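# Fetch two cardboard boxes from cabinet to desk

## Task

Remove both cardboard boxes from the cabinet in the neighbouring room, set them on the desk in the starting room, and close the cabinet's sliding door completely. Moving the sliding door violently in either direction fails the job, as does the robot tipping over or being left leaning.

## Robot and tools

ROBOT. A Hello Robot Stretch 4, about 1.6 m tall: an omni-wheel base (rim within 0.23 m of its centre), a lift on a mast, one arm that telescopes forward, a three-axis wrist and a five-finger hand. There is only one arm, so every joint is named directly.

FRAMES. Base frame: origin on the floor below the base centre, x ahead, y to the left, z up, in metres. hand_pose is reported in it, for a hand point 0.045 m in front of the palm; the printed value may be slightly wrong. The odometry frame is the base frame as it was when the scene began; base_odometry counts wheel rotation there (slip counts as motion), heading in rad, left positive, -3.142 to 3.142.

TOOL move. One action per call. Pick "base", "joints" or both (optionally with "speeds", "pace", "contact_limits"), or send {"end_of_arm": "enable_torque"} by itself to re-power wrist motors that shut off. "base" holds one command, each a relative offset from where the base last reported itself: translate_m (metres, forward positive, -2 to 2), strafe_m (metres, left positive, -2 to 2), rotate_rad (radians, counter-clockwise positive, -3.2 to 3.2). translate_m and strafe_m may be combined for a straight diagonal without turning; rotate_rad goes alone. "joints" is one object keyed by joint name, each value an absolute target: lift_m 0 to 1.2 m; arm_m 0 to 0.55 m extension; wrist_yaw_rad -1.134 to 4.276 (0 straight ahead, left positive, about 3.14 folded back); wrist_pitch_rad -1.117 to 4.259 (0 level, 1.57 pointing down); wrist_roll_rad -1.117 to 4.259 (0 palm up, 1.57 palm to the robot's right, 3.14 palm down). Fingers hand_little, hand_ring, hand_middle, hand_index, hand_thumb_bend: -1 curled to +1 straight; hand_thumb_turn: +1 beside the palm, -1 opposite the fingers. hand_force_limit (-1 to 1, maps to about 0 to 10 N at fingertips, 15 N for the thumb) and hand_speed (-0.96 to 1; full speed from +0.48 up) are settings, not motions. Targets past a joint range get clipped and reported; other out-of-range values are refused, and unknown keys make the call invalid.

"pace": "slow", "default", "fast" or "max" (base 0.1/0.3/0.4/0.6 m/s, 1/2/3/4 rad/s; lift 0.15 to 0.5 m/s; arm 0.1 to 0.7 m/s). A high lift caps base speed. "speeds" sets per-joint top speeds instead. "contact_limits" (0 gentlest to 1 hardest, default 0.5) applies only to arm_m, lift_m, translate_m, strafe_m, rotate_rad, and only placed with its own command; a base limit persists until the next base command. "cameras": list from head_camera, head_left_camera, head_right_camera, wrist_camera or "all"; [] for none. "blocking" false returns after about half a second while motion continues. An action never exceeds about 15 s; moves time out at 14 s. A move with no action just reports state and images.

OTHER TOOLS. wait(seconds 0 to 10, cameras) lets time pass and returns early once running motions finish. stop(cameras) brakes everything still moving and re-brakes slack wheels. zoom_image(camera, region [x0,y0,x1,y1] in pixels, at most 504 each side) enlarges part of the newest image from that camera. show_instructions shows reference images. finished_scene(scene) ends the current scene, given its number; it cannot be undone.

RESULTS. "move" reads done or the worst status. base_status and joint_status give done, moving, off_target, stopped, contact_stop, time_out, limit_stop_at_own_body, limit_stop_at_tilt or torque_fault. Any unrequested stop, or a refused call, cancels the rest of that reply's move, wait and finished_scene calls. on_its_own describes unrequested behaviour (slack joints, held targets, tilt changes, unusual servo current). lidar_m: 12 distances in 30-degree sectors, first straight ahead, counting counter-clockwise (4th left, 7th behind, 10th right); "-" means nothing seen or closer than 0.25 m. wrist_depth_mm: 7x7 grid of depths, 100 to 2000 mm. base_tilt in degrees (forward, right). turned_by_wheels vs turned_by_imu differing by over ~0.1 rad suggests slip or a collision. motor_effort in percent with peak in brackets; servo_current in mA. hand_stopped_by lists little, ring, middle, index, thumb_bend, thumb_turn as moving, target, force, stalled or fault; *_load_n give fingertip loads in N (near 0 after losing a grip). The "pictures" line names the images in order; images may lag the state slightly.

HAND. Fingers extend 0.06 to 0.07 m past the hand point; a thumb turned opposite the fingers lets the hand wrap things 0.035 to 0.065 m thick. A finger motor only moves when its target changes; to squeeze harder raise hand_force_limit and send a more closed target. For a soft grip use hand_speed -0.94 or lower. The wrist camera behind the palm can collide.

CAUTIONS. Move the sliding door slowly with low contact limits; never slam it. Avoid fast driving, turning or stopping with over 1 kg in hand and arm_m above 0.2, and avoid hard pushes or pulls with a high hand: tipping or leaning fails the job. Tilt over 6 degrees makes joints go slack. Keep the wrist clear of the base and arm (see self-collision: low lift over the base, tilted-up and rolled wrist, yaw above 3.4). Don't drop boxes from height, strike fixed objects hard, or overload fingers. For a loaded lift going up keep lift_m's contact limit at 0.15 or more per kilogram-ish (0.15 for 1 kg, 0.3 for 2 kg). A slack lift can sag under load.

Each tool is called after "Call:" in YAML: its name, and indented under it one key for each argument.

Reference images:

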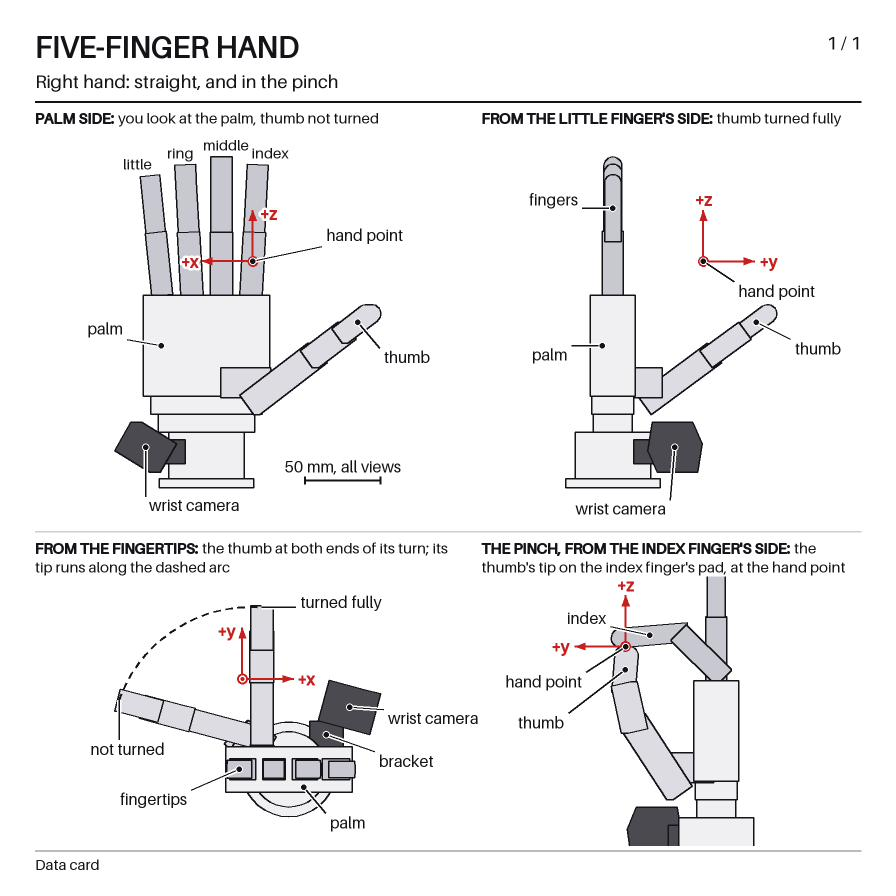

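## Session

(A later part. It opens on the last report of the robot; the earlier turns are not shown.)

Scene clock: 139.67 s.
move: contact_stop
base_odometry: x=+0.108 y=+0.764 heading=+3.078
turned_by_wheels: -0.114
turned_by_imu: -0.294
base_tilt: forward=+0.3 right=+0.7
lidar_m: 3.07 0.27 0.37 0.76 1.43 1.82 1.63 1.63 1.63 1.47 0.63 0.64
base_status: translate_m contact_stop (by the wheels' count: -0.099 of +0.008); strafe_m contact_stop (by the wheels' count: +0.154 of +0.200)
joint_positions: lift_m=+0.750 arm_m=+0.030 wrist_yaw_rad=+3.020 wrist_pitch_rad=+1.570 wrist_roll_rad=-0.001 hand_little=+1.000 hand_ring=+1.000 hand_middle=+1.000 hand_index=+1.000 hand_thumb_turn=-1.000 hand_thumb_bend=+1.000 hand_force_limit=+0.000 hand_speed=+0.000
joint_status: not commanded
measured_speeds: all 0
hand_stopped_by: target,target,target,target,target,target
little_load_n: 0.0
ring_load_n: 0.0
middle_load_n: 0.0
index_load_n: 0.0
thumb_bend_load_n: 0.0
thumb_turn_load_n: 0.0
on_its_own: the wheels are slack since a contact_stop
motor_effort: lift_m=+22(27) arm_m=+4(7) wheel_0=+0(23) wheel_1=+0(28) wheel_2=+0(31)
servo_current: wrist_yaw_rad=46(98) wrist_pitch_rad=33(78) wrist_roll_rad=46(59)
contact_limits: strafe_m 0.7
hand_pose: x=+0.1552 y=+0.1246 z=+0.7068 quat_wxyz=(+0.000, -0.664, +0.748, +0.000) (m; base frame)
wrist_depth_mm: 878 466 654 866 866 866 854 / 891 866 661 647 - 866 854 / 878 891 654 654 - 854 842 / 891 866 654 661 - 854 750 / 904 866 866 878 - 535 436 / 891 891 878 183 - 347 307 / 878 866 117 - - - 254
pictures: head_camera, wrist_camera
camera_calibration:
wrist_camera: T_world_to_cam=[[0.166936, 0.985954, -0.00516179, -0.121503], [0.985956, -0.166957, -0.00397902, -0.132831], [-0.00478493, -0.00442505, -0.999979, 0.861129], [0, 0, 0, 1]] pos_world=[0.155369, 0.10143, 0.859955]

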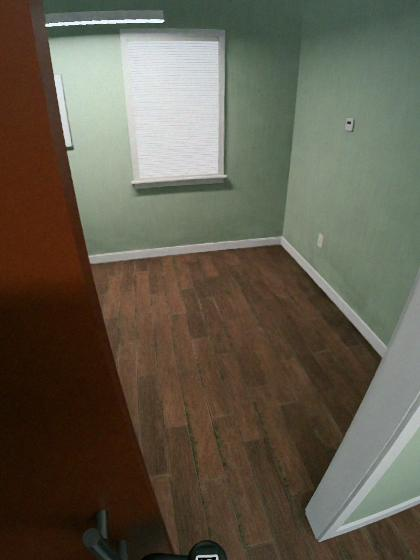

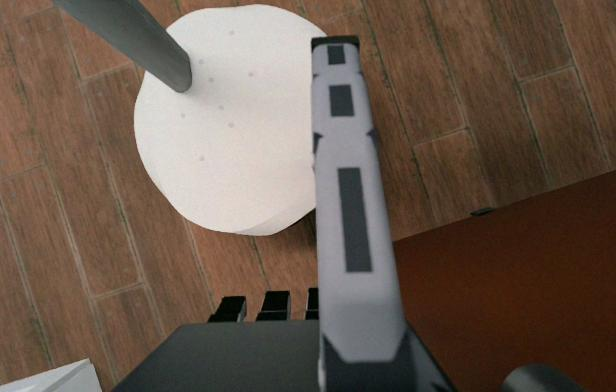

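Call:
move:
  base: {"translate_m": -0.05, "strafe_m": -0.03}
  pace: "slow"

Call:
move:
  base: {"rotate_rad": 0.276}
  cameras: ["head_camera", "wrist_camera", "head_left_camera"]

Scene clock: 141.73 s.
move: done
base_odometry: x=+0.160 y=+0.790 heading=+3.078
turned_by_wheels: +0.000
turned_by_imu: -0.001
base_tilt: forward=+0.4 right=+0.7
lidar_m: 3.13 0.32 0.44 0.88 1.44 1.77 1.57 1.60 1.61 1.44 0.71 0.65
base_status: done
joint_positions: lift_m=+0.750 arm_m=+0.030 wrist_yaw_rad=+3.020 wrist_pitch_rad=+1.570 wrist_roll_rad=-0.001 hand_little=+1.000 hand_ring=+1.000 hand_middle=+1.000 hand_index=+1.000 hand_thumb_turn=-1.000 hand_thumb_bend=+1.000 hand_force_limit=+0.000 hand_speed=+0.000
joint_status: not commanded
measured_speeds: all 0
hand_stopped_by: target,target,target,target,target,target
little_load_n: 0.0
ring_load_n: 0.0
middle_load_n: 0.0
index_load_n: 0.0
thumb_bend_load_n: 0.0
thumb_turn_load_n: 0.0
motor_effort: lift_m=+22(22) arm_m=+4(4) wheel_0=+1(3) wheel_1=-2(6) wheel_2=+1(8)
servo_current: wrist_yaw_rad=26(65) wrist_pitch_rad=46(59) wrist_roll_rad=46(59)
hand_pose: x=+0.1552 y=+0.1246 z=+0.7068 quat_wxyz=(+0.000, -0.664, +0.748, +0.000) (m; base frame)
wrist_depth_mm: 878 466 654 854 866 854 854 / 866 878 654 654 - 854 842 / 891 891 654 654 - 854 842 / 891 878 661 647 - 854 854 / 891 878 866 854 - 715 597 / 891 866 878 184 - 466 424 / 891 891 117 - - - 327
pictures: none

Scene clock: 142.77 s.
move: done
base_odometry: x=+0.160 y=+0.790 heading=-2.929
turned_by_wheels: +0.276
turned_by_imu: +0.280
base_tilt: forward=+0.4 right=+0.7
lidar_m: 0.36 0.31 0.57 1.43 1.58 1.62 1.59 1.71 1.47 1.19 0.65 2.39
base_status: done
joint_positions: lift_m=+0.750 arm_m=+0.030 wrist_yaw_rad=+3.020 wrist_pitch_rad=+1.570 wrist_roll_rad=-0.001 hand_little=+1.000 hand_ring=+1.000 hand_middle=+1.000 hand_index=+1.000 hand_thumb_turn=-1.000 hand_thumb_bend=+1.000 hand_force_limit=+0.000 hand_speed=+0.000
joint_status: not commanded
measured_speeds: all 0
hand_stopped_by: target,target,target,target,target,target
little_load_n: 0.0
ring_load_n: 0.0
middle_load_n: 0.0
index_load_n: 0.0
thumb_bend_load_n: 0.0
thumb_turn_load_n: 0.0
motor_effort: lift_m=+22(22) arm_m=+4(4) wheel_0=+1(8) wheel_1=+1(6) wheel_2=+1(7)
servo_current: wrist_yaw_rad=26(59) wrist_pitch_rad=39(59) wrist_roll_rad=39(52)
hand_pose: x=+0.1552 y=+0.1246 z=+0.7068 quat_wxyz=(+0.000, -0.664, +0.748, +0.000) (m; base frame)
wrist_depth_mm: 878 466 647 878 866 854 831 / 891 866 647 654 - 854 854 / 891 878 654 661 - 854 854 / 891 891 647 654 - 866 854 / 878 878 878 878 - 842 854 / 891 891 866 183 - 741 715 / 878 891 117 - - - 488
pictures: head_camera, head_left_camera, wrist_camera
camera_calibration:
wrist_camera: T_world_to_cam=[[0.166936, 0.985954, -0.00516179, -0.121503], [0.985956, -0.166957, -0.00397902, -0.132831], [-0.00478493, -0.00442505, -0.999979, 0.861129], [0, 0, 0, 1]] pos_world=[0.155369, 0.10143, 0.859955]

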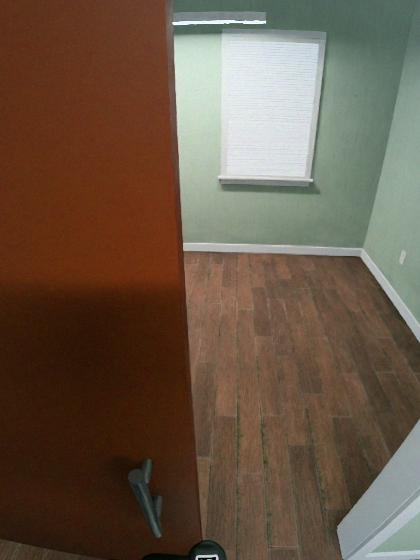

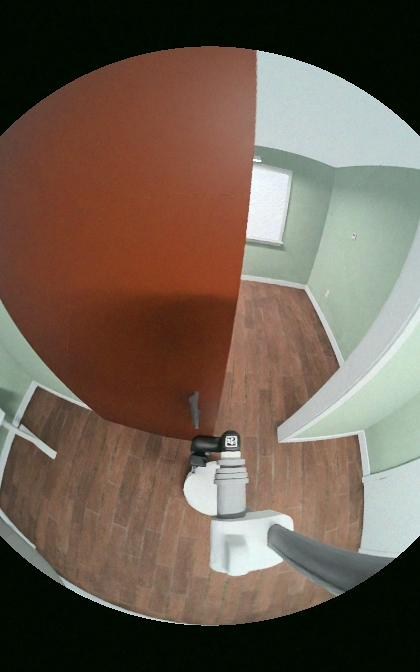

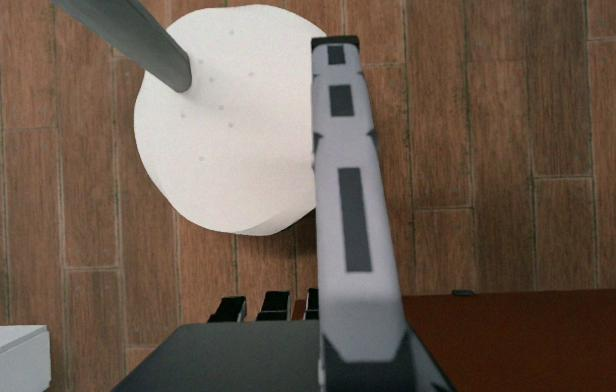

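Call:
move:
  base: {"translate_m": 0.0895, "strafe_m": -0.059}

Call:
move:
  base: {"translate_m": 0.005, "strafe_m": 0.16}
  pace: "slow"
  contact_limits: {"strafe_m": 0.7}
  cameras: ["head_camera", "wrist_camera"]

Scene clock: 144.93 s.
move: done
base_odometry: x=+0.060 y=+0.829 heading=-2.929
turned_by_wheels: +0.000
turned_by_imu: -0.001
base_tilt: forward=+0.4 right=+0.8
lidar_m: 0.28 0.25 0.43 1.50 1.64 1.73 1.67 1.81 1.42 0.91 0.55 2.30
base_status: done
joint_positions: lift_m=+0.750 arm_m=+0.030 wrist_yaw_rad=+3.020 wrist_pitch_rad=+1.570 wrist_roll_rad=-0.001 hand_little=+1.000 hand_ring=+1.000 hand_middle=+1.000 hand_index=+1.000 hand_thumb_turn=-1.000 hand_thumb_bend=+1.000 hand_force_limit=+0.000 hand_speed=+0.000
joint_status: not commanded
measured_speeds: all 0
hand_stopped_by: target,target,target,target,target,target
little_load_n: 0.0
ring_load_n: 0.0
middle_load_n: 0.0
index_load_n: 0.0
thumb_bend_load_n: 0.0
thumb_turn_load_n: 0.5
motor_effort: lift_m=+22(22) arm_m=+4(4) wheel_0=-2(8) wheel_1=-3(4) wheel_2=+1(9)
servo_current: wrist_yaw_rad=39(59) wrist_pitch_rad=46(52) wrist_roll_rad=39(65)
hand_pose: x=+0.1552 y=+0.1246 z=+0.7068 quat_wxyz=(+0.000, -0.664, +0.748, +0.000) (m; base frame)
wrist_depth_mm: 878 466 654 866 854 866 854 / 878 878 654 654 - 866 854 / 891 878 654 654 - 854 866 / 878 891 647 654 - 842 854 / 878 866 878 866 - 809 768 / 891 891 878 183 - 466 415 / 878 891 117 - - - 301
pictures: none

Scene clock: 147.70 s.
move: done
base_odometry: x=+0.088 y=+0.672 heading=-2.930
turned_by_wheels: -0.001
turned_by_imu: -0.142
base_tilt: forward=+0.3 right=+0.8
lidar_m: 0.25 0.25 0.31 0.87 1.41 1.80 1.68 1.77 1.59 1.33 0.62 2.12
base_status: done
joint_positions: lift_m=+0.750 arm_m=+0.030 wrist_yaw_rad=+3.021 wrist_pitch_rad=+1.571 wrist_roll_rad=-0.001 hand_little=+1.000 hand_ring=+1.000 hand_middle=+1.000 hand_index=+1.000 hand_thumb_turn=-1.000 hand_thumb_bend=+1.000 hand_force_limit=+0.000 hand_speed=+0.000
joint_status: not commanded
measured_speeds: all 0
hand_stopped_by: target,target,target,target,target,target
little_load_n: 0.0
ring_load_n: 0.0
middle_load_n: 0.0
index_load_n: 0.0
thumb_bend_load_n: 0.0
thumb_turn_load_n: 0.0
motor_effort: lift_m=+20(22) arm_m=+4(4) wheel_0=-13(25) wheel_1=+5(12) wheel_2=-5(15)
servo_current: wrist_yaw_rad=33(59) wrist_pitch_rad=33(59) wrist_roll_rad=39(59)
contact_limits: strafe_m 0.7
hand_pose: x=+0.1552 y=+0.1245 z=+0.7068 quat_wxyz=(+0.000, -0.664, +0.748, +0.000) (m; base frame)
wrist_depth_mm: 891 473 661 661 854 842 854 / 891 891 661 654 - 854 842 / 878 891 654 661 - 854 842 / 891 891 661 647 - 854 831 / 891 878 854 854 - 469 387 / 891 891 866 183 - - - / 891 891 117 - - - -
pictures: head_camera, wrist_camera
camera_calibration:
wrist_camera: T_world_to_cam=[[0.166436, 0.986039, -0.00509138, -0.121396], [0.986042, -0.166455, -0.00359767, -0.133243], [-0.00439493, -0.00442154, -0.999981, 0.86117], [0, 0, 0, 1]] pos_world=[0.155373, 0.10133, 0.860056]

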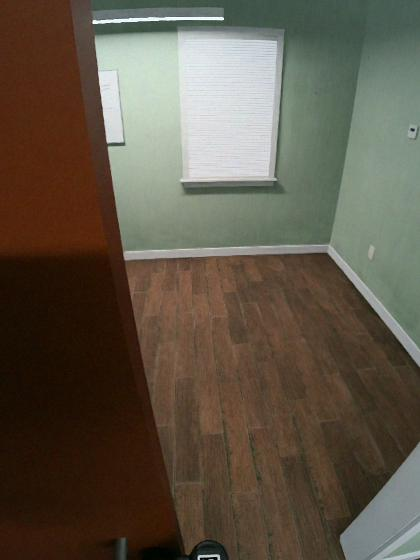

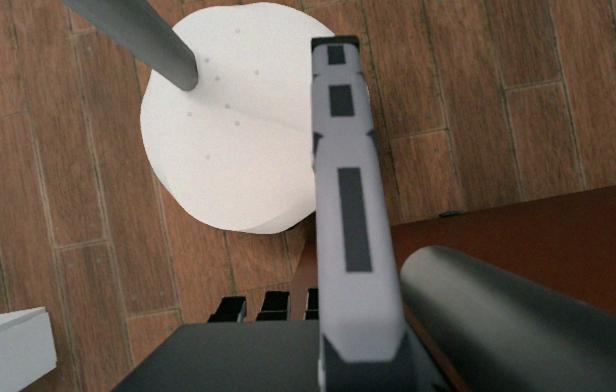

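Call:
move:
  base: {"translate_m": -0.03}

Call:
move:
  base: {"rotate_rad": 0.17}
  pace: "slow"

Call:
move:
  base: {"translate_m": -0.012, "strafe_m": 0.12}
  pace: "slow"
  contact_limits: {"strafe_m": 0.7}
  cameras: ["head_camera", "wrist_camera"]

Scene clock: 152.37 s.
move: done
base_odometry: x=+0.118 y=+0.679 heading=-2.931
turned_by_wheels: -0.001
turned_by_imu: -0.003
base_tilt: forward=+0.3 right=+0.7
lidar_m: 0.26 0.25 0.37 0.96 1.42 1.76 1.67 1.73 1.59 1.49 0.65 2.13
base_status: done
joint_positions: lift_m=+0.750 arm_m=+0.030 wrist_yaw_rad=+3.010 wrist_pitch_rad=+1.581 wrist_roll_rad=+0.002 hand_little=+1.000 hand_ring=+1.000 hand_middle=+1.000 hand_index=+1.000 hand_thumb_turn=-1.000 hand_thumb_bend=+1.000 hand_force_limit=+0.000 hand_speed=+0.000
joint_status: not commanded
measured_speeds: all 0
hand_stopped_by: target,target,target,target,target,target
little_load_n: 0.0
ring_load_n: 0.0
middle_load_n: 0.0
index_load_n: 0.0
thumb_bend_load_n: 0.0
thumb_turn_load_n: 0.0
motor_effort: lift_m=+21(21) arm_m=-5(5) wheel_0=-13(20) wheel_1=+3(7) wheel_2=-3(7)
servo_current: wrist_yaw_rad=46(85) wrist_pitch_rad=65(91) wrist_roll_rad=46(52)
hand_pose: x=+0.1592 y=+0.1249 z=+0.7061 quat_wxyz=(+0.004, -0.658, +0.753, -0.004) (m; base frame)
wrist_depth_mm: 878 480 654 647 854 831 842 / 878 878 654 640 - 842 831 / 878 878 647 647 - 854 842 / 891 891 647 647 - 854 661 / 891 891 878 878 - 413 373 / 891 878 866 184 - 123 260 / 891 878 117 - - - -
pictures: none

Scene clock: 153.47 s.
move: done
base_odometry: x=+0.117 y=+0.679 heading=-2.763
turned_by_wheels: +0.168
turned_by_imu: +0.166
base_tilt: forward=+0.3 right=+0.8
lidar_m: 0.27 0.25 0.44 1.38 1.53 1.72 1.67 1.81 1.51 0.88 0.65 2.54
base_status: done
joint_positions: lift_m=+0.750 arm_m=+0.030 wrist_yaw_rad=+3.010 wrist_pitch_rad=+1.581 wrist_roll_rad=+0.002 hand_little=+1.000 hand_ring=+1.000 hand_middle=+1.000 hand_index=+1.000 hand_thumb_turn=-1.000 hand_thumb_bend=+1.000 hand_force_limit=+0.000 hand_speed=+0.000
joint_status: not commanded
measured_speeds: all 0
hand_stopped_by: target,target,target,target,target,target
little_load_n: 0.0
ring_load_n: 0.0
middle_load_n: 0.0
index_load_n: 0.0
thumb_bend_load_n: 0.0
thumb_turn_load_n: 0.0
motor_effort: lift_m=+21(21) arm_m=-5(5) wheel_0=-18(23) wheel_1=-1(3) wheel_2=-6(12)
servo_current: wrist_yaw_rad=72(78) wrist_pitch_rad=72(72) wrist_roll_rad=39(65)
hand_pose: x=+0.1592 y=+0.1249 z=+0.7061 quat_wxyz=(+0.003, -0.658, +0.753, -0.004) (m; base frame)
wrist_depth_mm: 878 488 654 647 842 842 831 / 891 878 654 647 - 842 831 / 891 891 661 654 - 831 831 / 904 878 654 647 - 854 842 / 878 891 878 866 - 621 574 / 891 891 878 183 - 366 349 / 891 878 117 - - - 254
pictures: none

Scene clock: 155.87 s.
move: done
base_odometry: x=+0.173 y=+0.572 heading=-2.763
turned_by_wheels: +0.000
turned_by_imu: -0.004
base_tilt: forward=+0.4 right=+0.8
lidar_m: 0.26 0.32 0.50 1.25 1.36 1.66 1.64 1.80 1.66 0.93 0.77 2.74
base_status: done
joint_positions: lift_m=+0.750 arm_m=+0.030 wrist_yaw_rad=+3.022 wrist_pitch_rad=+1.568 wrist_roll_rad=+0.002 hand_little=+1.000 hand_ring=+1.000 hand_middle=+1.000 hand_index=+1.000 hand_thumb_turn=-1.000 hand_thumb_bend=+1.000 hand_force_limit=+0.000 hand_speed=+0.000
joint_status: not commanded
measured_speeds: all 0
hand_stopped_by: target,target,target,target,target,target
little_load_n: 0.0
ring_load_n: 0.0
middle_load_n: 0.0
index_load_n: 0.0
thumb_bend_load_n: 0.0
thumb_turn_load_n: 0.0
motor_effort: lift_m=+21(21) arm_m=+4(5) wheel_0=-2(27) wheel_1=+1(9) wheel_2=+1(7)
servo_current: wrist_yaw_rad=33(78) wrist_pitch_rad=33(72) wrist_roll_rad=46(59)
contact_limits: strafe_m 0.7
hand_pose: x=+0.1548 y=+0.1247 z=+0.7069 quat_wxyz=(-0.001, -0.663, +0.749, +0.001) (m; base frame)
wrist_depth_mm: 891 480 661 866 878 854 854 / 891 891 661 654 - 854 854 / 878 878 654 654 - 866 842 / 891 904 654 647 - 842 854 / 891 878 866 866 - 866 842 / 891 891 866 183 - 554 539 / 878 891 117 - - - 368
pictures: head_camera, wrist_camera
camera_calibration:
wrist_camera: T_world_to_cam=[[0.168822, 0.985633, -0.00519132, -0.1218], [0.985624, -0.168851, -0.00585237, -0.130747], [-0.00664485, -0.00412868, -0.999969, 0.861578], [0, 0, 0, 1]] pos_world=[0.155155, 0.101531, 0.860154]

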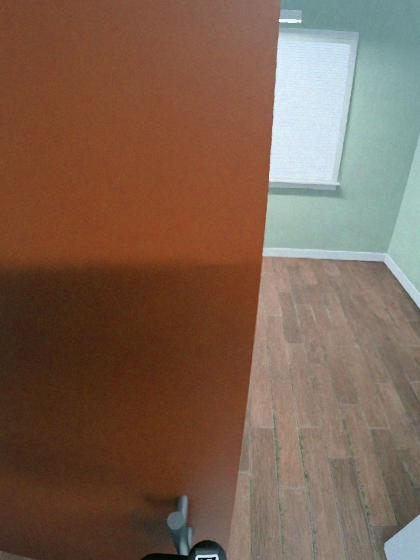

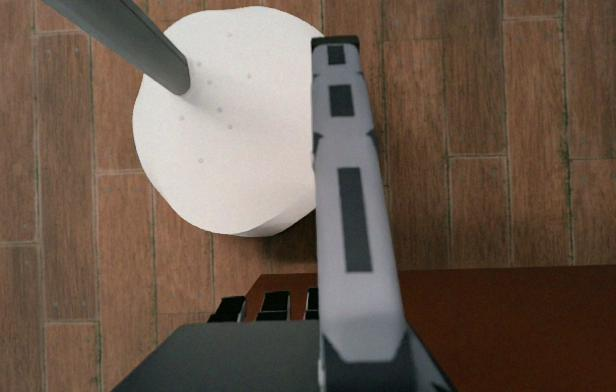

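Call:
move:
  base: {"translate_m": -0.19, "strafe_m": -0.32}
  joints: {"arm_m": 0.0}

Call:
move:
  base: {"rotate_rad": -0.114}
  joints: {"wrist_pitch_rad": 0, "wrist_yaw_rad": 3.13}
  cameras: ["all"]

Scene clock: 159.40 s.
move: done
base_odometry: x=+0.231 y=+0.939 heading=-2.763
turned_by_wheels: +0.000
turned_by_imu: -0.003
base_tilt: forward=+0.4 right=+0.8
lidar_m: 3.20 0.55 0.73 1.57 1.75 1.51 1.50 1.63 1.32 1.28 0.63 0.61
base_status: done
joint_positions: lift_m=+0.750 arm_m=+0.000 wrist_yaw_rad=+3.022 wrist_pitch_rad=+1.569 wrist_roll_rad=+0.002 hand_little=+1.000 hand_ring=+1.000 hand_middle=+1.000 hand_index=+1.000 hand_thumb_turn=-1.000 hand_thumb_bend=+1.000 hand_force_limit=+0.000 hand_speed=+0.000
joint_status: all done
measured_speeds: all 0
hand_stopped_by: target,target,target,target,target,target
little_load_n: 0.0
ring_load_n: 0.0
middle_load_n: 0.0
index_load_n: 0.0
thumb_bend_load_n: 0.0
thumb_turn_load_n: 0.0
motor_effort: lift_m=+21(21) arm_m=-7(8) wheel_0=+0(8) wheel_1=+2(10) wheel_2=+0(10)
servo_current: wrist_yaw_rad=39(72) wrist_pitch_rad=26(59) wrist_roll_rad=39(52)
hand_pose: x=+0.1250 y=+0.1248 z=+0.7069 quat_wxyz=(-0.001, -0.663, +0.749, +0.001) (m; base frame)
wrist_depth_mm: 355 654 878 878 866 854 842 / 891 580 654 647 - 866 854 / 891 891 654 647 - 854 854 / 878 891 661 647 - 854 842 / 891 891 866 854 - 854 854 / 891 878 866 183 - - 854 / 878 878 117 - - - 715
pictures: none

Scene clock: 160.90 s.
move: done
base_odometry: x=+0.231 y=+0.939 heading=-2.877
turned_by_wheels: -0.114
turned_by_imu: -0.116
base_tilt: forward=+0.4 right=+0.8
lidar_m: 3.19 0.53 0.54 1.59 1.70 1.56 1.49 1.57 1.35 1.25 0.70 0.59
base_status: done
joint_positions: lift_m=+0.750 arm_m=+0.000 wrist_yaw_rad=+3.128 wrist_pitch_rad=+0.010 wrist_roll_rad=+0.002 hand_little=+1.000 hand_ring=+1.000 hand_middle=+1.000 hand_index=+1.000 hand_thumb_turn=-1.000 hand_thumb_bend=+1.000 hand_force_limit=+0.000 hand_speed=+0.000
joint_status: all done
measured_speeds: all 0
hand_stopped_by: target,target,target,target,target,target
little_load_n: 0.5
ring_load_n: 0.0
middle_load_n: 0.0
index_load_n: 0.0
thumb_bend_load_n: 0.0
thumb_turn_load_n: 0.0
motor_effort: lift_m=+21(21) arm_m=-6(7) wheel_0=+0(4) wheel_1=+0(7) wheel_2=+1(5)
servo_current: wrist_yaw_rad=33(72) wrist_pitch_rad=72(202) wrist_roll_rad=52(52)
hand_pose: x=-0.0493 y=+0.1214 z=+0.9861 quat_wxyz=(-0.495, -0.499, +0.507, +0.500) (m; base frame)
wrist_depth_mm: 139 139 - - - - - / - 140 - - - - - / - 139 198 - - - - / 121 140 239 - - - - / 140 - - - - - - / - - 165 181 - - - / 1661 - 117 - - - -
pictures: head_camera, head_left_camera, head_right_camera, wrist_camera
camera_calibration:
wrist_camera: T_world_to_cam=[[0.00928519, 0.998697, -0.0501872, -0.0476702], [0.00606254, -0.0502447, -0.998719, 0.987748], [-0.999939, 0.00896903, -0.00652117, 0.109172], [0, 0, 0, 1]] pos_world=[0.10362, 0.096258, 0.984802]

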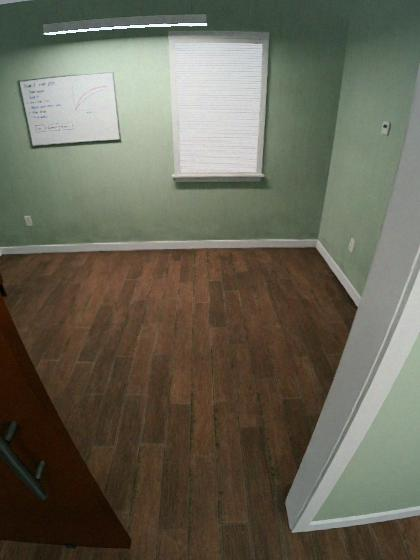

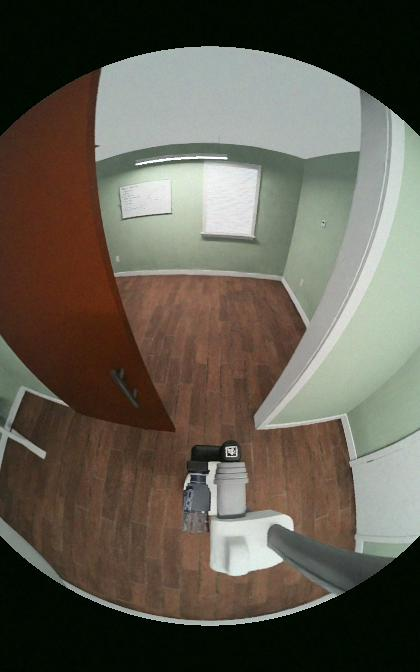

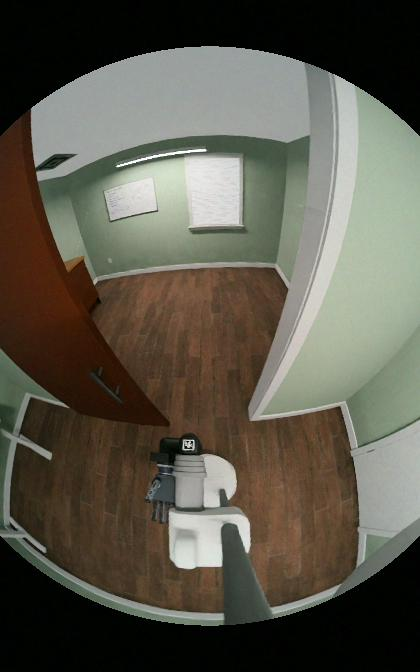

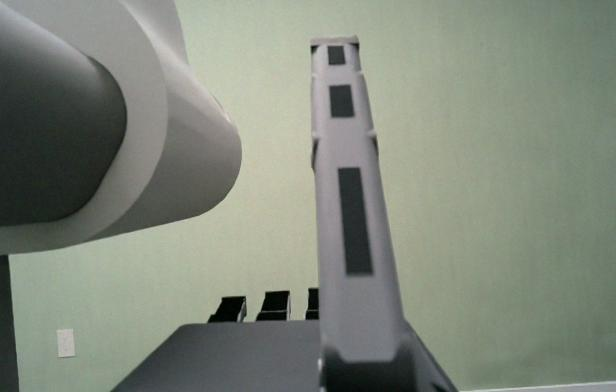

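Call:
move:
  base: {"translate_m": 1.2}
  joints: {"lift_m": 0.5}
  cameras: ["head_camera", "head_left_camera", "head_right_camera"]

Scene clock: 167.03 s.
move: done
base_odometry: x=-0.927 y=+0.625 heading=-2.877
turned_by_wheels: +0.000
turned_by_imu: -0.002
base_tilt: forward=+0.4 right=+0.8
lidar_m: 1.99 2.14 1.93 2.11 0.76 0.76 2.69 0.66 0.79 1.32 1.38 1.93
base_status: done
joint_positions: lift_m=+0.500 arm_m=+0.000 wrist_yaw_rad=+3.128 wrist_pitch_rad=+0.010 wrist_roll_rad=+0.002 hand_little=+1.000 hand_ring=+1.000 hand_middle=+1.000 hand_index=+1.000 hand_thumb_turn=-1.000 hand_thumb_bend=+1.000 hand_force_limit=+0.000 hand_speed=+0.000
joint_status: all done
measured_speeds: all 0
hand_stopped_by: target,target,target,target,target,target
little_load_n: 0.0
ring_load_n: 0.0
middle_load_n: 0.0
index_load_n: 0.0
thumb_bend_load_n: 0.0
thumb_turn_load_n: -0.5
motor_effort: lift_m=+18(22) arm_m=-6(7) wheel_0=-1(8) wheel_1=+0(6) wheel_2=+2(10)
servo_current: wrist_yaw_rad=39(65) wrist_pitch_rad=52(78) wrist_roll_rad=46(65)
hand_pose: x=-0.0493 y=+0.1214 z=+0.7364 quat_wxyz=(-0.495, -0.498, +0.506, +0.500) (m; base frame)
wrist_depth_mm: 139 139 - - 809 809 668 / - 139 - - 809 809 - / - 140 195 - - 798 - / 122 140 274 - - 820 - / 140 - - - - 820 - / 676 - - 209 - - - / 683 1756 117 - - - -
pictures: head_camera, head_left_camera, head_right_camera

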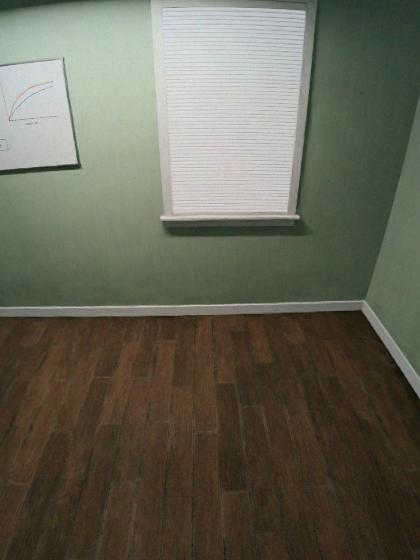

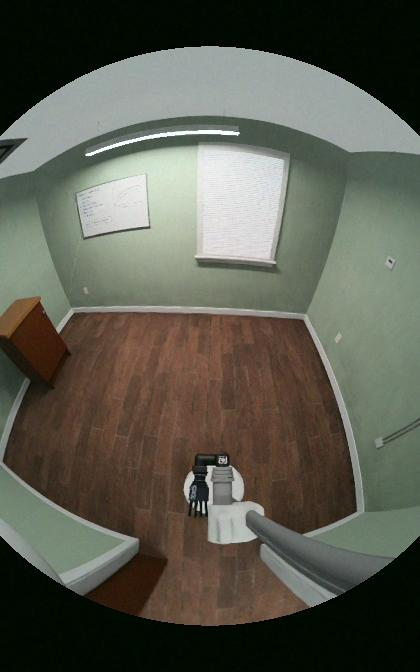

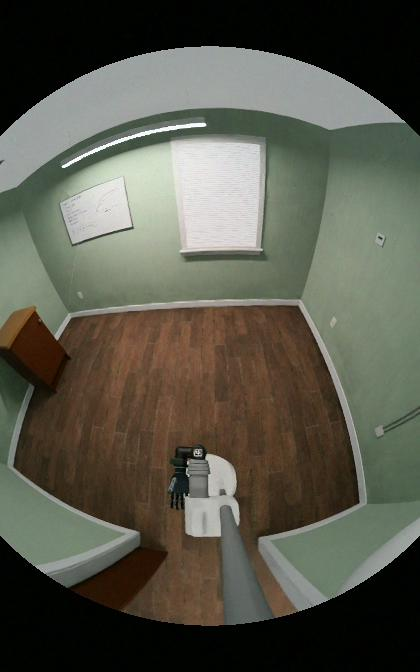

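Call:
move:
  base: {"rotate_rad": 1.2}
  cameras: ["head_camera", "head_left_camera"]

Scene clock: 169.20 s.
move: done
base_odometry: x=-0.927 y=+0.625 heading=-1.677
turned_by_wheels: +1.200
turned_by_imu: +1.216
base_tilt: forward=+0.4 right=+0.7
lidar_m: 1.92 1.38 0.77 0.76 2.70 0.66 0.99 1.32 1.47 2.02 2.00 2.27
base_status: done
joint_positions: lift_m=+0.500 arm_m=+0.000 wrist_yaw_rad=+3.128 wrist_pitch_rad=+0.010 wrist_roll_rad=+0.002 hand_little=+1.000 hand_ring=+1.000 hand_middle=+1.000 hand_index=+1.000 hand_thumb_turn=-1.000 hand_thumb_bend=+1.000 hand_force_limit=+0.000 hand_speed=+0.000
joint_status: not commanded
measured_speeds: all 0
hand_stopped_by: target,target,target,target,target,target
little_load_n: 0.0
ring_load_n: 0.0
middle_load_n: 0.0
index_load_n: 0.0
thumb_bend_load_n: 0.0
thumb_turn_load_n: 0.0
motor_effort: lift_m=+19(19) arm_m=-6(7) wheel_0=+0(8) wheel_1=+0(7) wheel_2=+0(8)
servo_current: wrist_yaw_rad=39(59) wrist_pitch_rad=46(72) wrist_roll_rad=33(52)
hand_pose: x=-0.0493 y=+0.1214 z=+0.7363 quat_wxyz=(-0.495, -0.498, +0.506, +0.500) (m; base frame)
wrist_depth_mm: 139 140 - - - 668 - / - 139 - 1576 - 691 - / - 140 196 1576 - 661 - / 122 140 238 - - 668 - / 140 - - - - - - / - - 165 183 - - - / - - 117 - - - 1464
pictures: head_camera, head_left_camera

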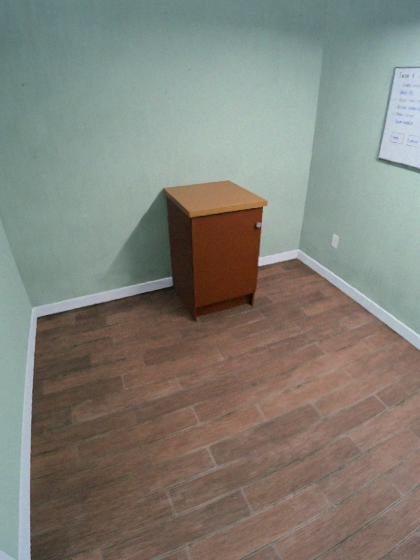

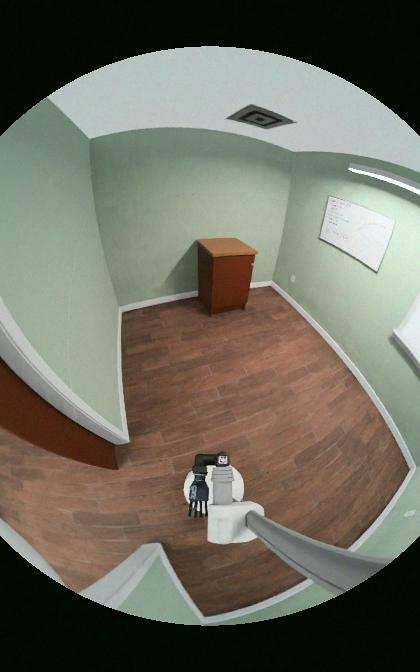

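Call:
zoom_image:
  camera: "head_camera"
  region: [130, 150, 310, 340]

Scaled by 2.653 from the camera's 420x560 image, which has a finer 1200x1600 frame.

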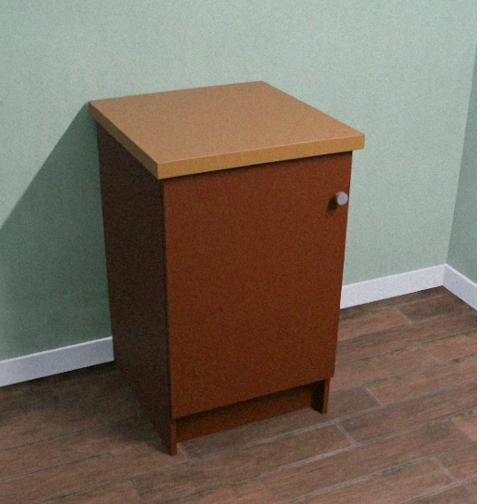

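Call:
move:
  base: {"rotate_rad": 0.357}

Call:
move:
  base: {"translate_m": 1.05, "strafe_m": -1.0}
  joints: {"lift_m": 0.764, "wrist_yaw_rad": 0, "wrist_pitch_rad": 1.57, "wrist_roll_rad": 0}
  cameras: ["all"]

Scene clock: 172.50 s.
move: done
base_odometry: x=-0.927 y=+0.625 heading=-1.320
turned_by_wheels: +0.357
turned_by_imu: +0.361
base_tilt: forward=+0.3 right=+0.7
lidar_m: 2.23 0.78 0.76 2.70 0.65 0.80 1.32 1.40 1.84 1.98 2.12 1.91
base_status: done
joint_positions: lift_m=+0.500 arm_m=+0.000 wrist_yaw_rad=+3.128 wrist_pitch_rad=+0.010 wrist_roll_rad=+0.002 hand_little=+1.000 hand_ring=+1.000 hand_middle=+1.000 hand_index=+1.000 hand_thumb_turn=-1.000 hand_thumb_bend=+1.000 hand_force_limit=+0.000 hand_speed=+0.000
joint_status: not commanded
measured_speeds: all 0
hand_stopped_by: target,target,target,target,target,target
little_load_n: 0.0
ring_load_n: 0.0
middle_load_n: 0.0
index_load_n: 0.0
thumb_bend_load_n: 0.0
thumb_turn_load_n: 0.0
motor_effort: lift_m=+19(19) arm_m=-6(7) wheel_0=+1(8) wheel_1=-1(5) wheel_2=-1(7)
servo_current: wrist_yaw_rad=59(59) wrist_pitch_rad=72(72) wrist_roll_rad=33(59)
hand_pose: x=-0.0493 y=+0.1214 z=+0.7363 quat_wxyz=(-0.495, -0.498, +0.506, +0.500) (m; base frame)
wrist_depth_mm: 139 139 - - - - - / - 139 - - - - - / - 140 196 - - - - / 122 140 239 - - - - / 140 - - - - - - / - - 165 181 - - - / - - 117 - - - -
pictures: none

Scene clock: 178.77 s.
move: done
base_odometry: x=-1.635 y=-0.640 heading=-1.320
turned_by_wheels: +0.000
turned_by_imu: -0.005
base_tilt: forward=+0.3 right=+0.8
lidar_m: 0.74 0.77 1.62 1.55 1.62 2.22 2.36 1.46 1.09 1.02 1.07 1.42
base_status: done
joint_positions: lift_m=+0.764 arm_m=+0.000 wrist_yaw_rad=+0.002 wrist_pitch_rad=+1.569 wrist_roll_rad=+0.002 hand_little=+1.000 hand_ring=+1.000 hand_middle=+1.000 hand_index=+1.000 hand_thumb_turn=-1.000 hand_thumb_bend=+1.000 hand_force_limit=+0.000 hand_speed=+0.000
joint_status: all done
measured_speeds: all 0
hand_stopped_by: target,target,target,target,target,target
little_load_n: 0.0
ring_load_n: 0.5
middle_load_n: 0.0
index_load_n: 0.0
thumb_bend_load_n: 0.0
thumb_turn_load_n: 0.0
motor_effort: lift_m=+23(30) arm_m=-5(6) wheel_0=+0(11) wheel_1=-1(4) wheel_2=+1(10)
servo_current: wrist_yaw_rad=39(117) wrist_pitch_rad=52(98) wrist_roll_rad=26(59)
hand_pose: x=+0.2318 y=-0.1182 z=+0.7207 quat_wxyz=(+0.001, +0.707, +0.707, +0.001) (m; base frame)
wrist_depth_mm: 891 904 891 878 878 866 854 / 891 891 891 878 - 866 866 / 891 891 904 878 - 878 866 / 904 904 878 866 - 854 866 / 904 904 - - - 878 878 / 904 891 165 181 - - 878 / 904 891 117 - - - 866
pictures: head_camera, head_left_camera, head_right_camera, wrist_camera
camera_calibration:
wrist_camera: T_world_to_cam=[[-0.048037, -0.998832, -0.00519569, -0.079562], [-0.99883, 0.0480644, -0.00528402, 0.237575], [0.00552757, 0.00493578, -0.999973, 0.873136], [0, 0, 0, 1]] pos_world=[0.228649, -0.0951976, 0.873954]

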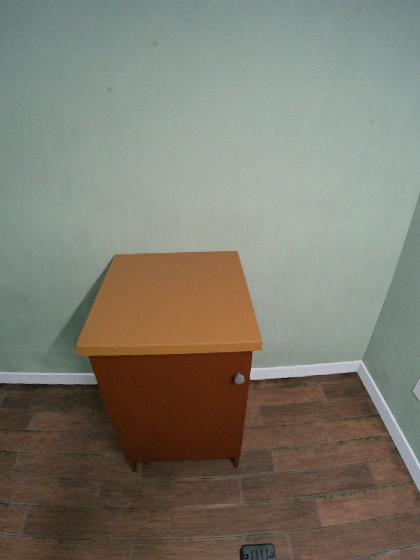

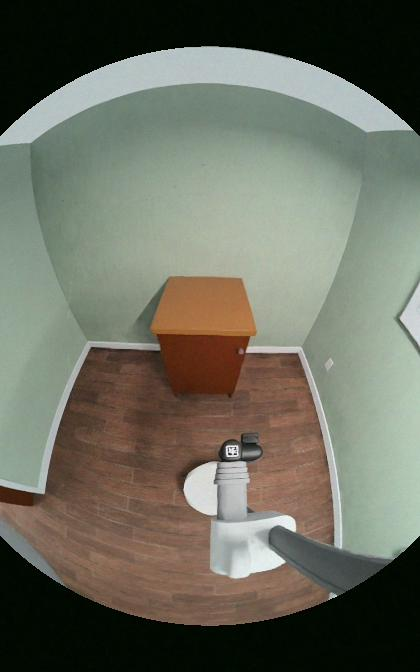

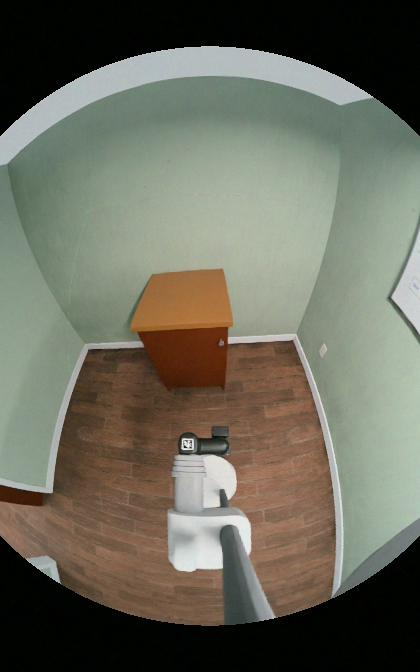

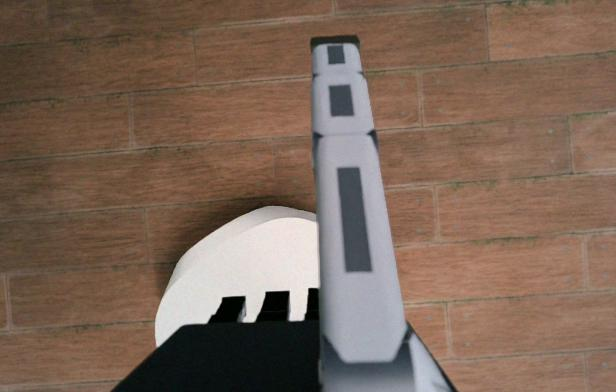

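Call:
move:
  base: {"translate_m": 0.17, "strafe_m": -0.012}
  joints: {"lift_m": 0.773, "arm_m": 0.25}
  cameras: ["head_camera", "wrist_camera", "head_right_camera"]

Scene clock: 181.20 s.
move: done
base_odometry: x=-1.605 y=-0.808 heading=-1.320
turned_by_wheels: +0.000
turned_by_imu: -0.001
base_tilt: forward=+0.3 right=+0.8
lidar_m: 0.57 0.60 1.63 1.56 1.64 2.24 2.54 1.42 1.04 1.01 1.06 0.61
base_status: done
joint_positions: lift_m=+0.773 arm_m=+0.250 wrist_yaw_rad=+0.002 wrist_pitch_rad=+1.569 wrist_roll_rad=+0.002 hand_little=+1.000 hand_ring=+1.000 hand_middle=+1.000 hand_index=+1.000 hand_thumb_turn=-1.000 hand_thumb_bend=+1.000 hand_force_limit=+0.000 hand_speed=+0.000
joint_status: all done
measured_speeds: all 0
hand_stopped_by: target,target,target,target,target,target
little_load_n: 0.0
ring_load_n: 0.0
middle_load_n: 0.0
index_load_n: 0.0
thumb_bend_load_n: 0.0
thumb_turn_load_n: 0.0
motor_effort: lift_m=+24(26) arm_m=+6(9) wheel_0=-1(7) wheel_1=+1(5) wheel_2=+1(9)
servo_current: wrist_yaw_rad=39(52) wrist_pitch_rad=33(52) wrist_roll_rad=46(59)
hand_pose: x=+0.4815 y=-0.1183 z=+0.7297 quat_wxyz=(+0.001, +0.707, +0.707, +0.001) (m; base frame)
wrist_depth_mm: 301 304 309 310 866 878 866 / 442 452 462 473 - 878 891 / 904 904 891 891 - 878 866 / 917 904 891 878 - 866 878 / 891 904 904 891 - 878 866 / 917 891 904 182 - - 891 / 904 904 117 - - - 891
pictures: head_camera, head_right_camera, wrist_camera
camera_calibration:
wrist_camera: T_world_to_cam=[[-0.048436, -0.998813, -0.00519718, -0.0674265], [-0.998811, 0.0484633, -0.00527346, 0.487055], [0.00551907, 0.00493557, -0.999973, 0.88066], [0, 0, 0, 1]] pos_world=[0.47835, -0.0952973, 0.882854]

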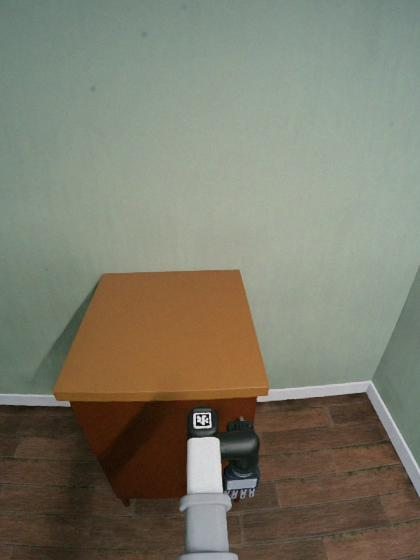

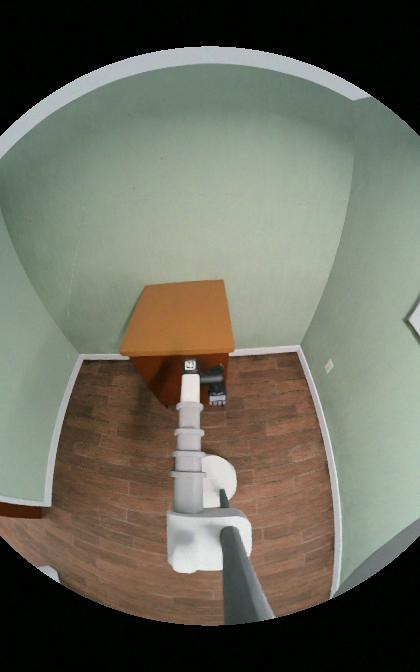

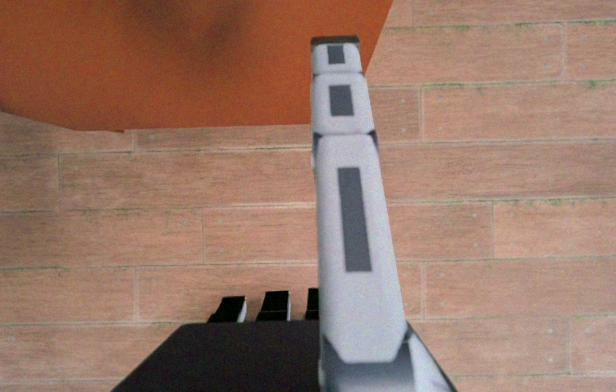

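Call:
move:
  joints: {"arm_m": 0.32, "hand_thumb_bend": 0.4, "hand_index": 0.3, "hand_middle": 0.3}
  pace: "slow"
  contact_limits: {"arm_m": 0.1}
  cameras: ["head_camera", "wrist_camera", "head_right_camera"]

Call:
zoom_image:
  camera: "head_camera"
  region: [150, 380, 300, 520]

Call:
zoom_image:
  camera: "head_right_camera"
  region: [150, 320, 270, 440]

Scene clock: 184.27 s.
move: done
base_odometry: x=-1.605 y=-0.808 heading=-1.320
turned_by_wheels: +0.000
turned_by_imu: -0.001
base_tilt: forward=+0.3 right=+0.7
lidar_m: 0.57 0.60 1.64 1.56 1.62 2.22 2.54 1.43 1.08 1.02 1.06 0.60
base_status: not commanded
joint_positions: lift_m=+0.773 arm_m=+0.320 wrist_yaw_rad=+0.002 wrist_pitch_rad=+1.569 wrist_roll_rad=+0.002 hand_little=+1.000 hand_ring=+1.000 hand_middle=+0.300 hand_index=+0.300 hand_thumb_turn=-1.000 hand_thumb_bend=+0.400 hand_force_limit=+0.000 hand_speed=+0.000
joint_status: all done
measured_speeds: all 0
hand_stopped_by: target,target,target,target,target,target
little_load_n: 0.0
ring_load_n: 0.0
middle_load_n: 0.0
index_load_n: 0.0
thumb_bend_load_n: 0.0
thumb_turn_load_n: 0.0
motor_effort: lift_m=+24(24) arm_m=+6(8) wheel_0=-2(2) wheel_1=+1(1) wheel_2=+1(1)
servo_current: wrist_yaw_rad=59(59) wrist_pitch_rad=39(59) wrist_roll_rad=39(59)
contact_limits: arm_m 0.1
hand_pose: x=+0.5514 y=-0.1183 z=+0.7297 quat_wxyz=(+0.001, +0.707, +0.707, +0.001) (m; base frame)
wrist_depth_mm: 148 150 162 153 147 878 878 / 220 224 229 212 145 866 878 / 418 439 459 392 866 878 878 / 904 904 891 891 - 878 878 / 904 891 904 891 - 878 866 / 904 904 891 182 - 878 866 / 904 904 117 - - - 854
pictures: head_camera, head_right_camera, wrist_camera
camera_calibration:
wrist_camera: T_world_to_cam=[[-0.048436, -0.998813, -0.00519718, -0.0640359], [-0.998811, 0.0484633, -0.00527346, 0.556972], [0.00551907, 0.00493557, -0.999973, 0.880274], [0, 0, 0, 1]] pos_world=[0.54835, -0.0952973, 0.882854]

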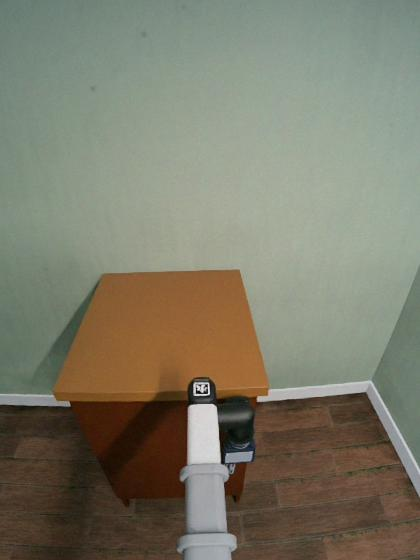

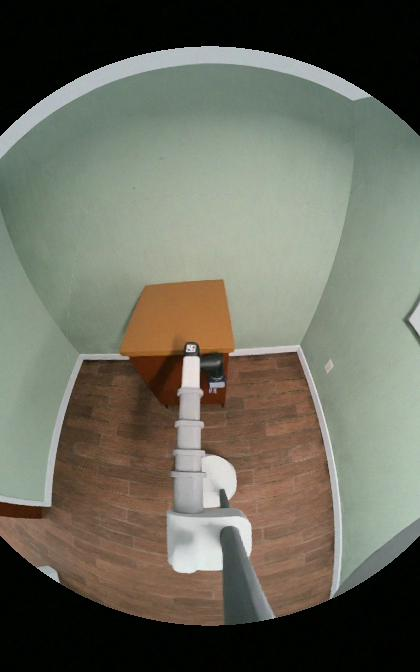

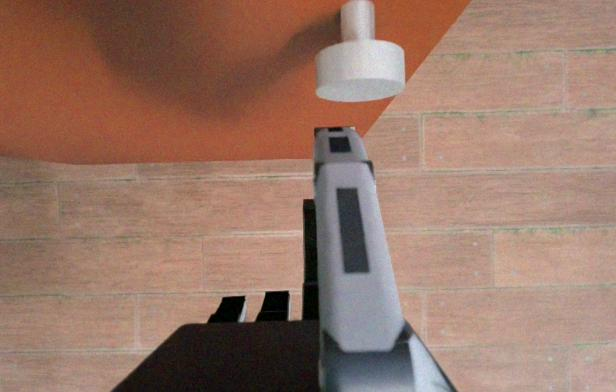

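Scaled by 3.360 from the camera's 420x560 image, which has a finer 1200x1600 frame.

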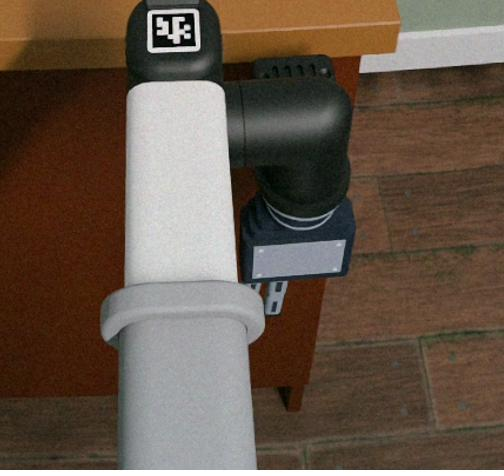

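Scaled by 4.200 from the camera's 420x672 image, which has a finer 600x960 frame.

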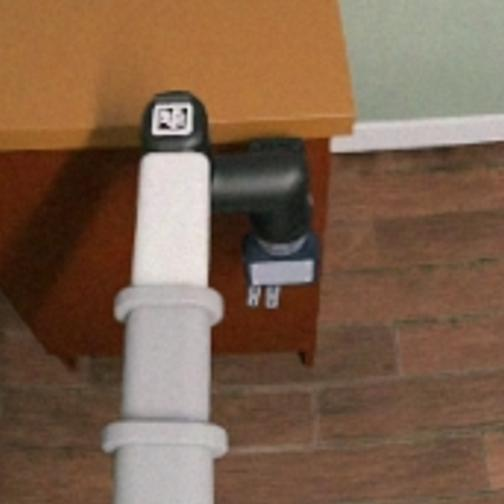

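Call:
move:
  base: {"strafe_m": -0.009}
  joints: {"lift_m": 0.771}
  pace: "slow"

Call:
move:
  joints: {"arm_m": 0.35, "hand_speed": -0.6}
  pace: "slow"
  contact_limits: {"arm_m": 0.0}
  cameras: ["wrist_camera"]

Scene clock: 186.23 s.
move: done
base_odometry: x=-1.614 y=-0.810 heading=-1.320
turned_by_wheels: +0.000
turned_by_imu: -0.001
base_tilt: forward=+0.3 right=+0.7
lidar_m: 0.58 0.61 1.65 1.57 1.66 2.24 2.53 1.41 1.04 1.00 1.04 1.24
base_status: done
joint_positions: lift_m=+0.771 arm_m=+0.320 wrist_yaw_rad=+0.002 wrist_pitch_rad=+1.569 wrist_roll_rad=+0.002 hand_little=+1.000 hand_ring=+1.000 hand_middle=+0.300 hand_index=+0.300 hand_thumb_turn=-1.000 hand_thumb_bend=+0.400 hand_force_limit=+0.000 hand_speed=+0.000
joint_status: all done
measured_speeds: all 0
hand_stopped_by: target,target,target,target,target,target
little_load_n: 0.0
ring_load_n: 0.0
middle_load_n: 0.0
index_load_n: 0.0
thumb_bend_load_n: 0.0
thumb_turn_load_n: 0.0
motor_effort: lift_m=+18(24) arm_m=+6(7) wheel_0=+1(5) wheel_1=-1(4) wheel_2=+0(3)
servo_current: wrist_yaw_rad=52(72) wrist_pitch_rad=20(52) wrist_roll_rad=33(52)
contact_limits: arm_m 0.1
hand_pose: x=+0.5515 y=-0.1183 z=+0.7281 quat_wxyz=(+0.001, +0.707, +0.707, +0.001) (m; base frame)
wrist_depth_mm: 148 150 153 144 147 878 866 / 220 224 229 233 878 878 854 / 424 439 459 394 878 866 878 / 917 878 891 904 - 878 878 / 904 891 878 904 - 866 866 / 904 904 891 183 - 866 878 / 891 917 117 - - - 866
pictures: none

Scene clock: 187.37 s.
move: contact_stop
base_odometry: x=-1.614 y=-0.810 heading=-1.320
turned_by_wheels: +0.000
turned_by_imu: -0.001
base_tilt: forward=+0.3 right=+0.7
lidar_m: 0.58 0.62 1.63 1.57 1.64 2.22 2.54 1.42 1.04 1.01 1.05 1.24
base_status: not commanded
joint_positions: lift_m=+0.771 arm_m=+0.345 wrist_yaw_rad=-0.004 wrist_pitch_rad=+1.580 wrist_roll_rad=+0.002 hand_little=+1.000 hand_ring=+1.000 hand_middle=+0.300 hand_index=+0.300 hand_thumb_turn=-1.000 hand_thumb_bend=+0.396 hand_force_limit=+0.000 hand_speed=-0.600
joint_status: arm_m contact_stop (moved +0.025 of +0.030); the others done
measured_speeds: all 0
hand_stopped_by: target,target,target,target,target,target
little_load_n: 0.0
ring_load_n: 0.0
middle_load_n: 0.0
index_load_n: 0.0
thumb_bend_load_n: -12.0
thumb_turn_load_n: -5.5
on_its_own: arm_m is slack since a contact_stop (your +0.350 is given up)
motor_effort: lift_m=+18(18) arm_m=+0(11) wheel_0=+2(2) wheel_1=+0(2) wheel_2=-4(4)
servo_current: wrist_yaw_rad=46(65) wrist_pitch_rad=46(72) wrist_roll_rad=52(52)
contact_limits: arm_m 0
hand_pose: x=+0.5736 y=-0.1186 z=+0.7275 quat_wxyz=(-0.003, +0.709, +0.705, -0.003) (m; base frame)
wrist_depth_mm: 114 109 121 120 127 854 866 / 150 159 179 149 202 866 854 / 266 309 359 266 878 866 866 / 917 878 891 904 - 878 878 / 904 891 878 891 - 878 878 / 917 904 891 182 - 891 878 / 917 917 117 - - - 866
pictures: wrist_camera
camera_calibration:
wrist_camera: T_world_to_cam=[[-0.0537872, -0.998542, -0.00464101, -0.0605833], [-0.998538, 0.0537612, 0.00555539, 0.571729], [-0.00529778, 0.00493303, -0.999974, 0.884143], [0, 0, 0, 1]] pos_world=[0.572319, -0.0955932, 0.880663]

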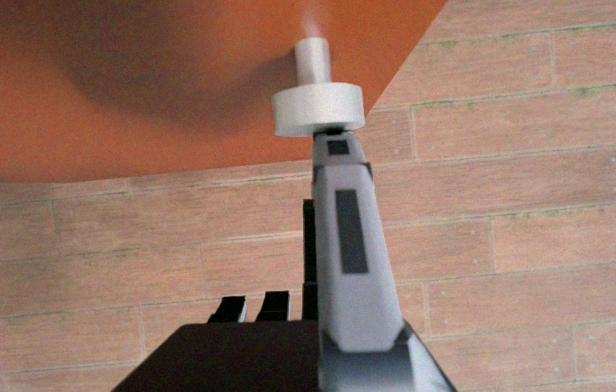

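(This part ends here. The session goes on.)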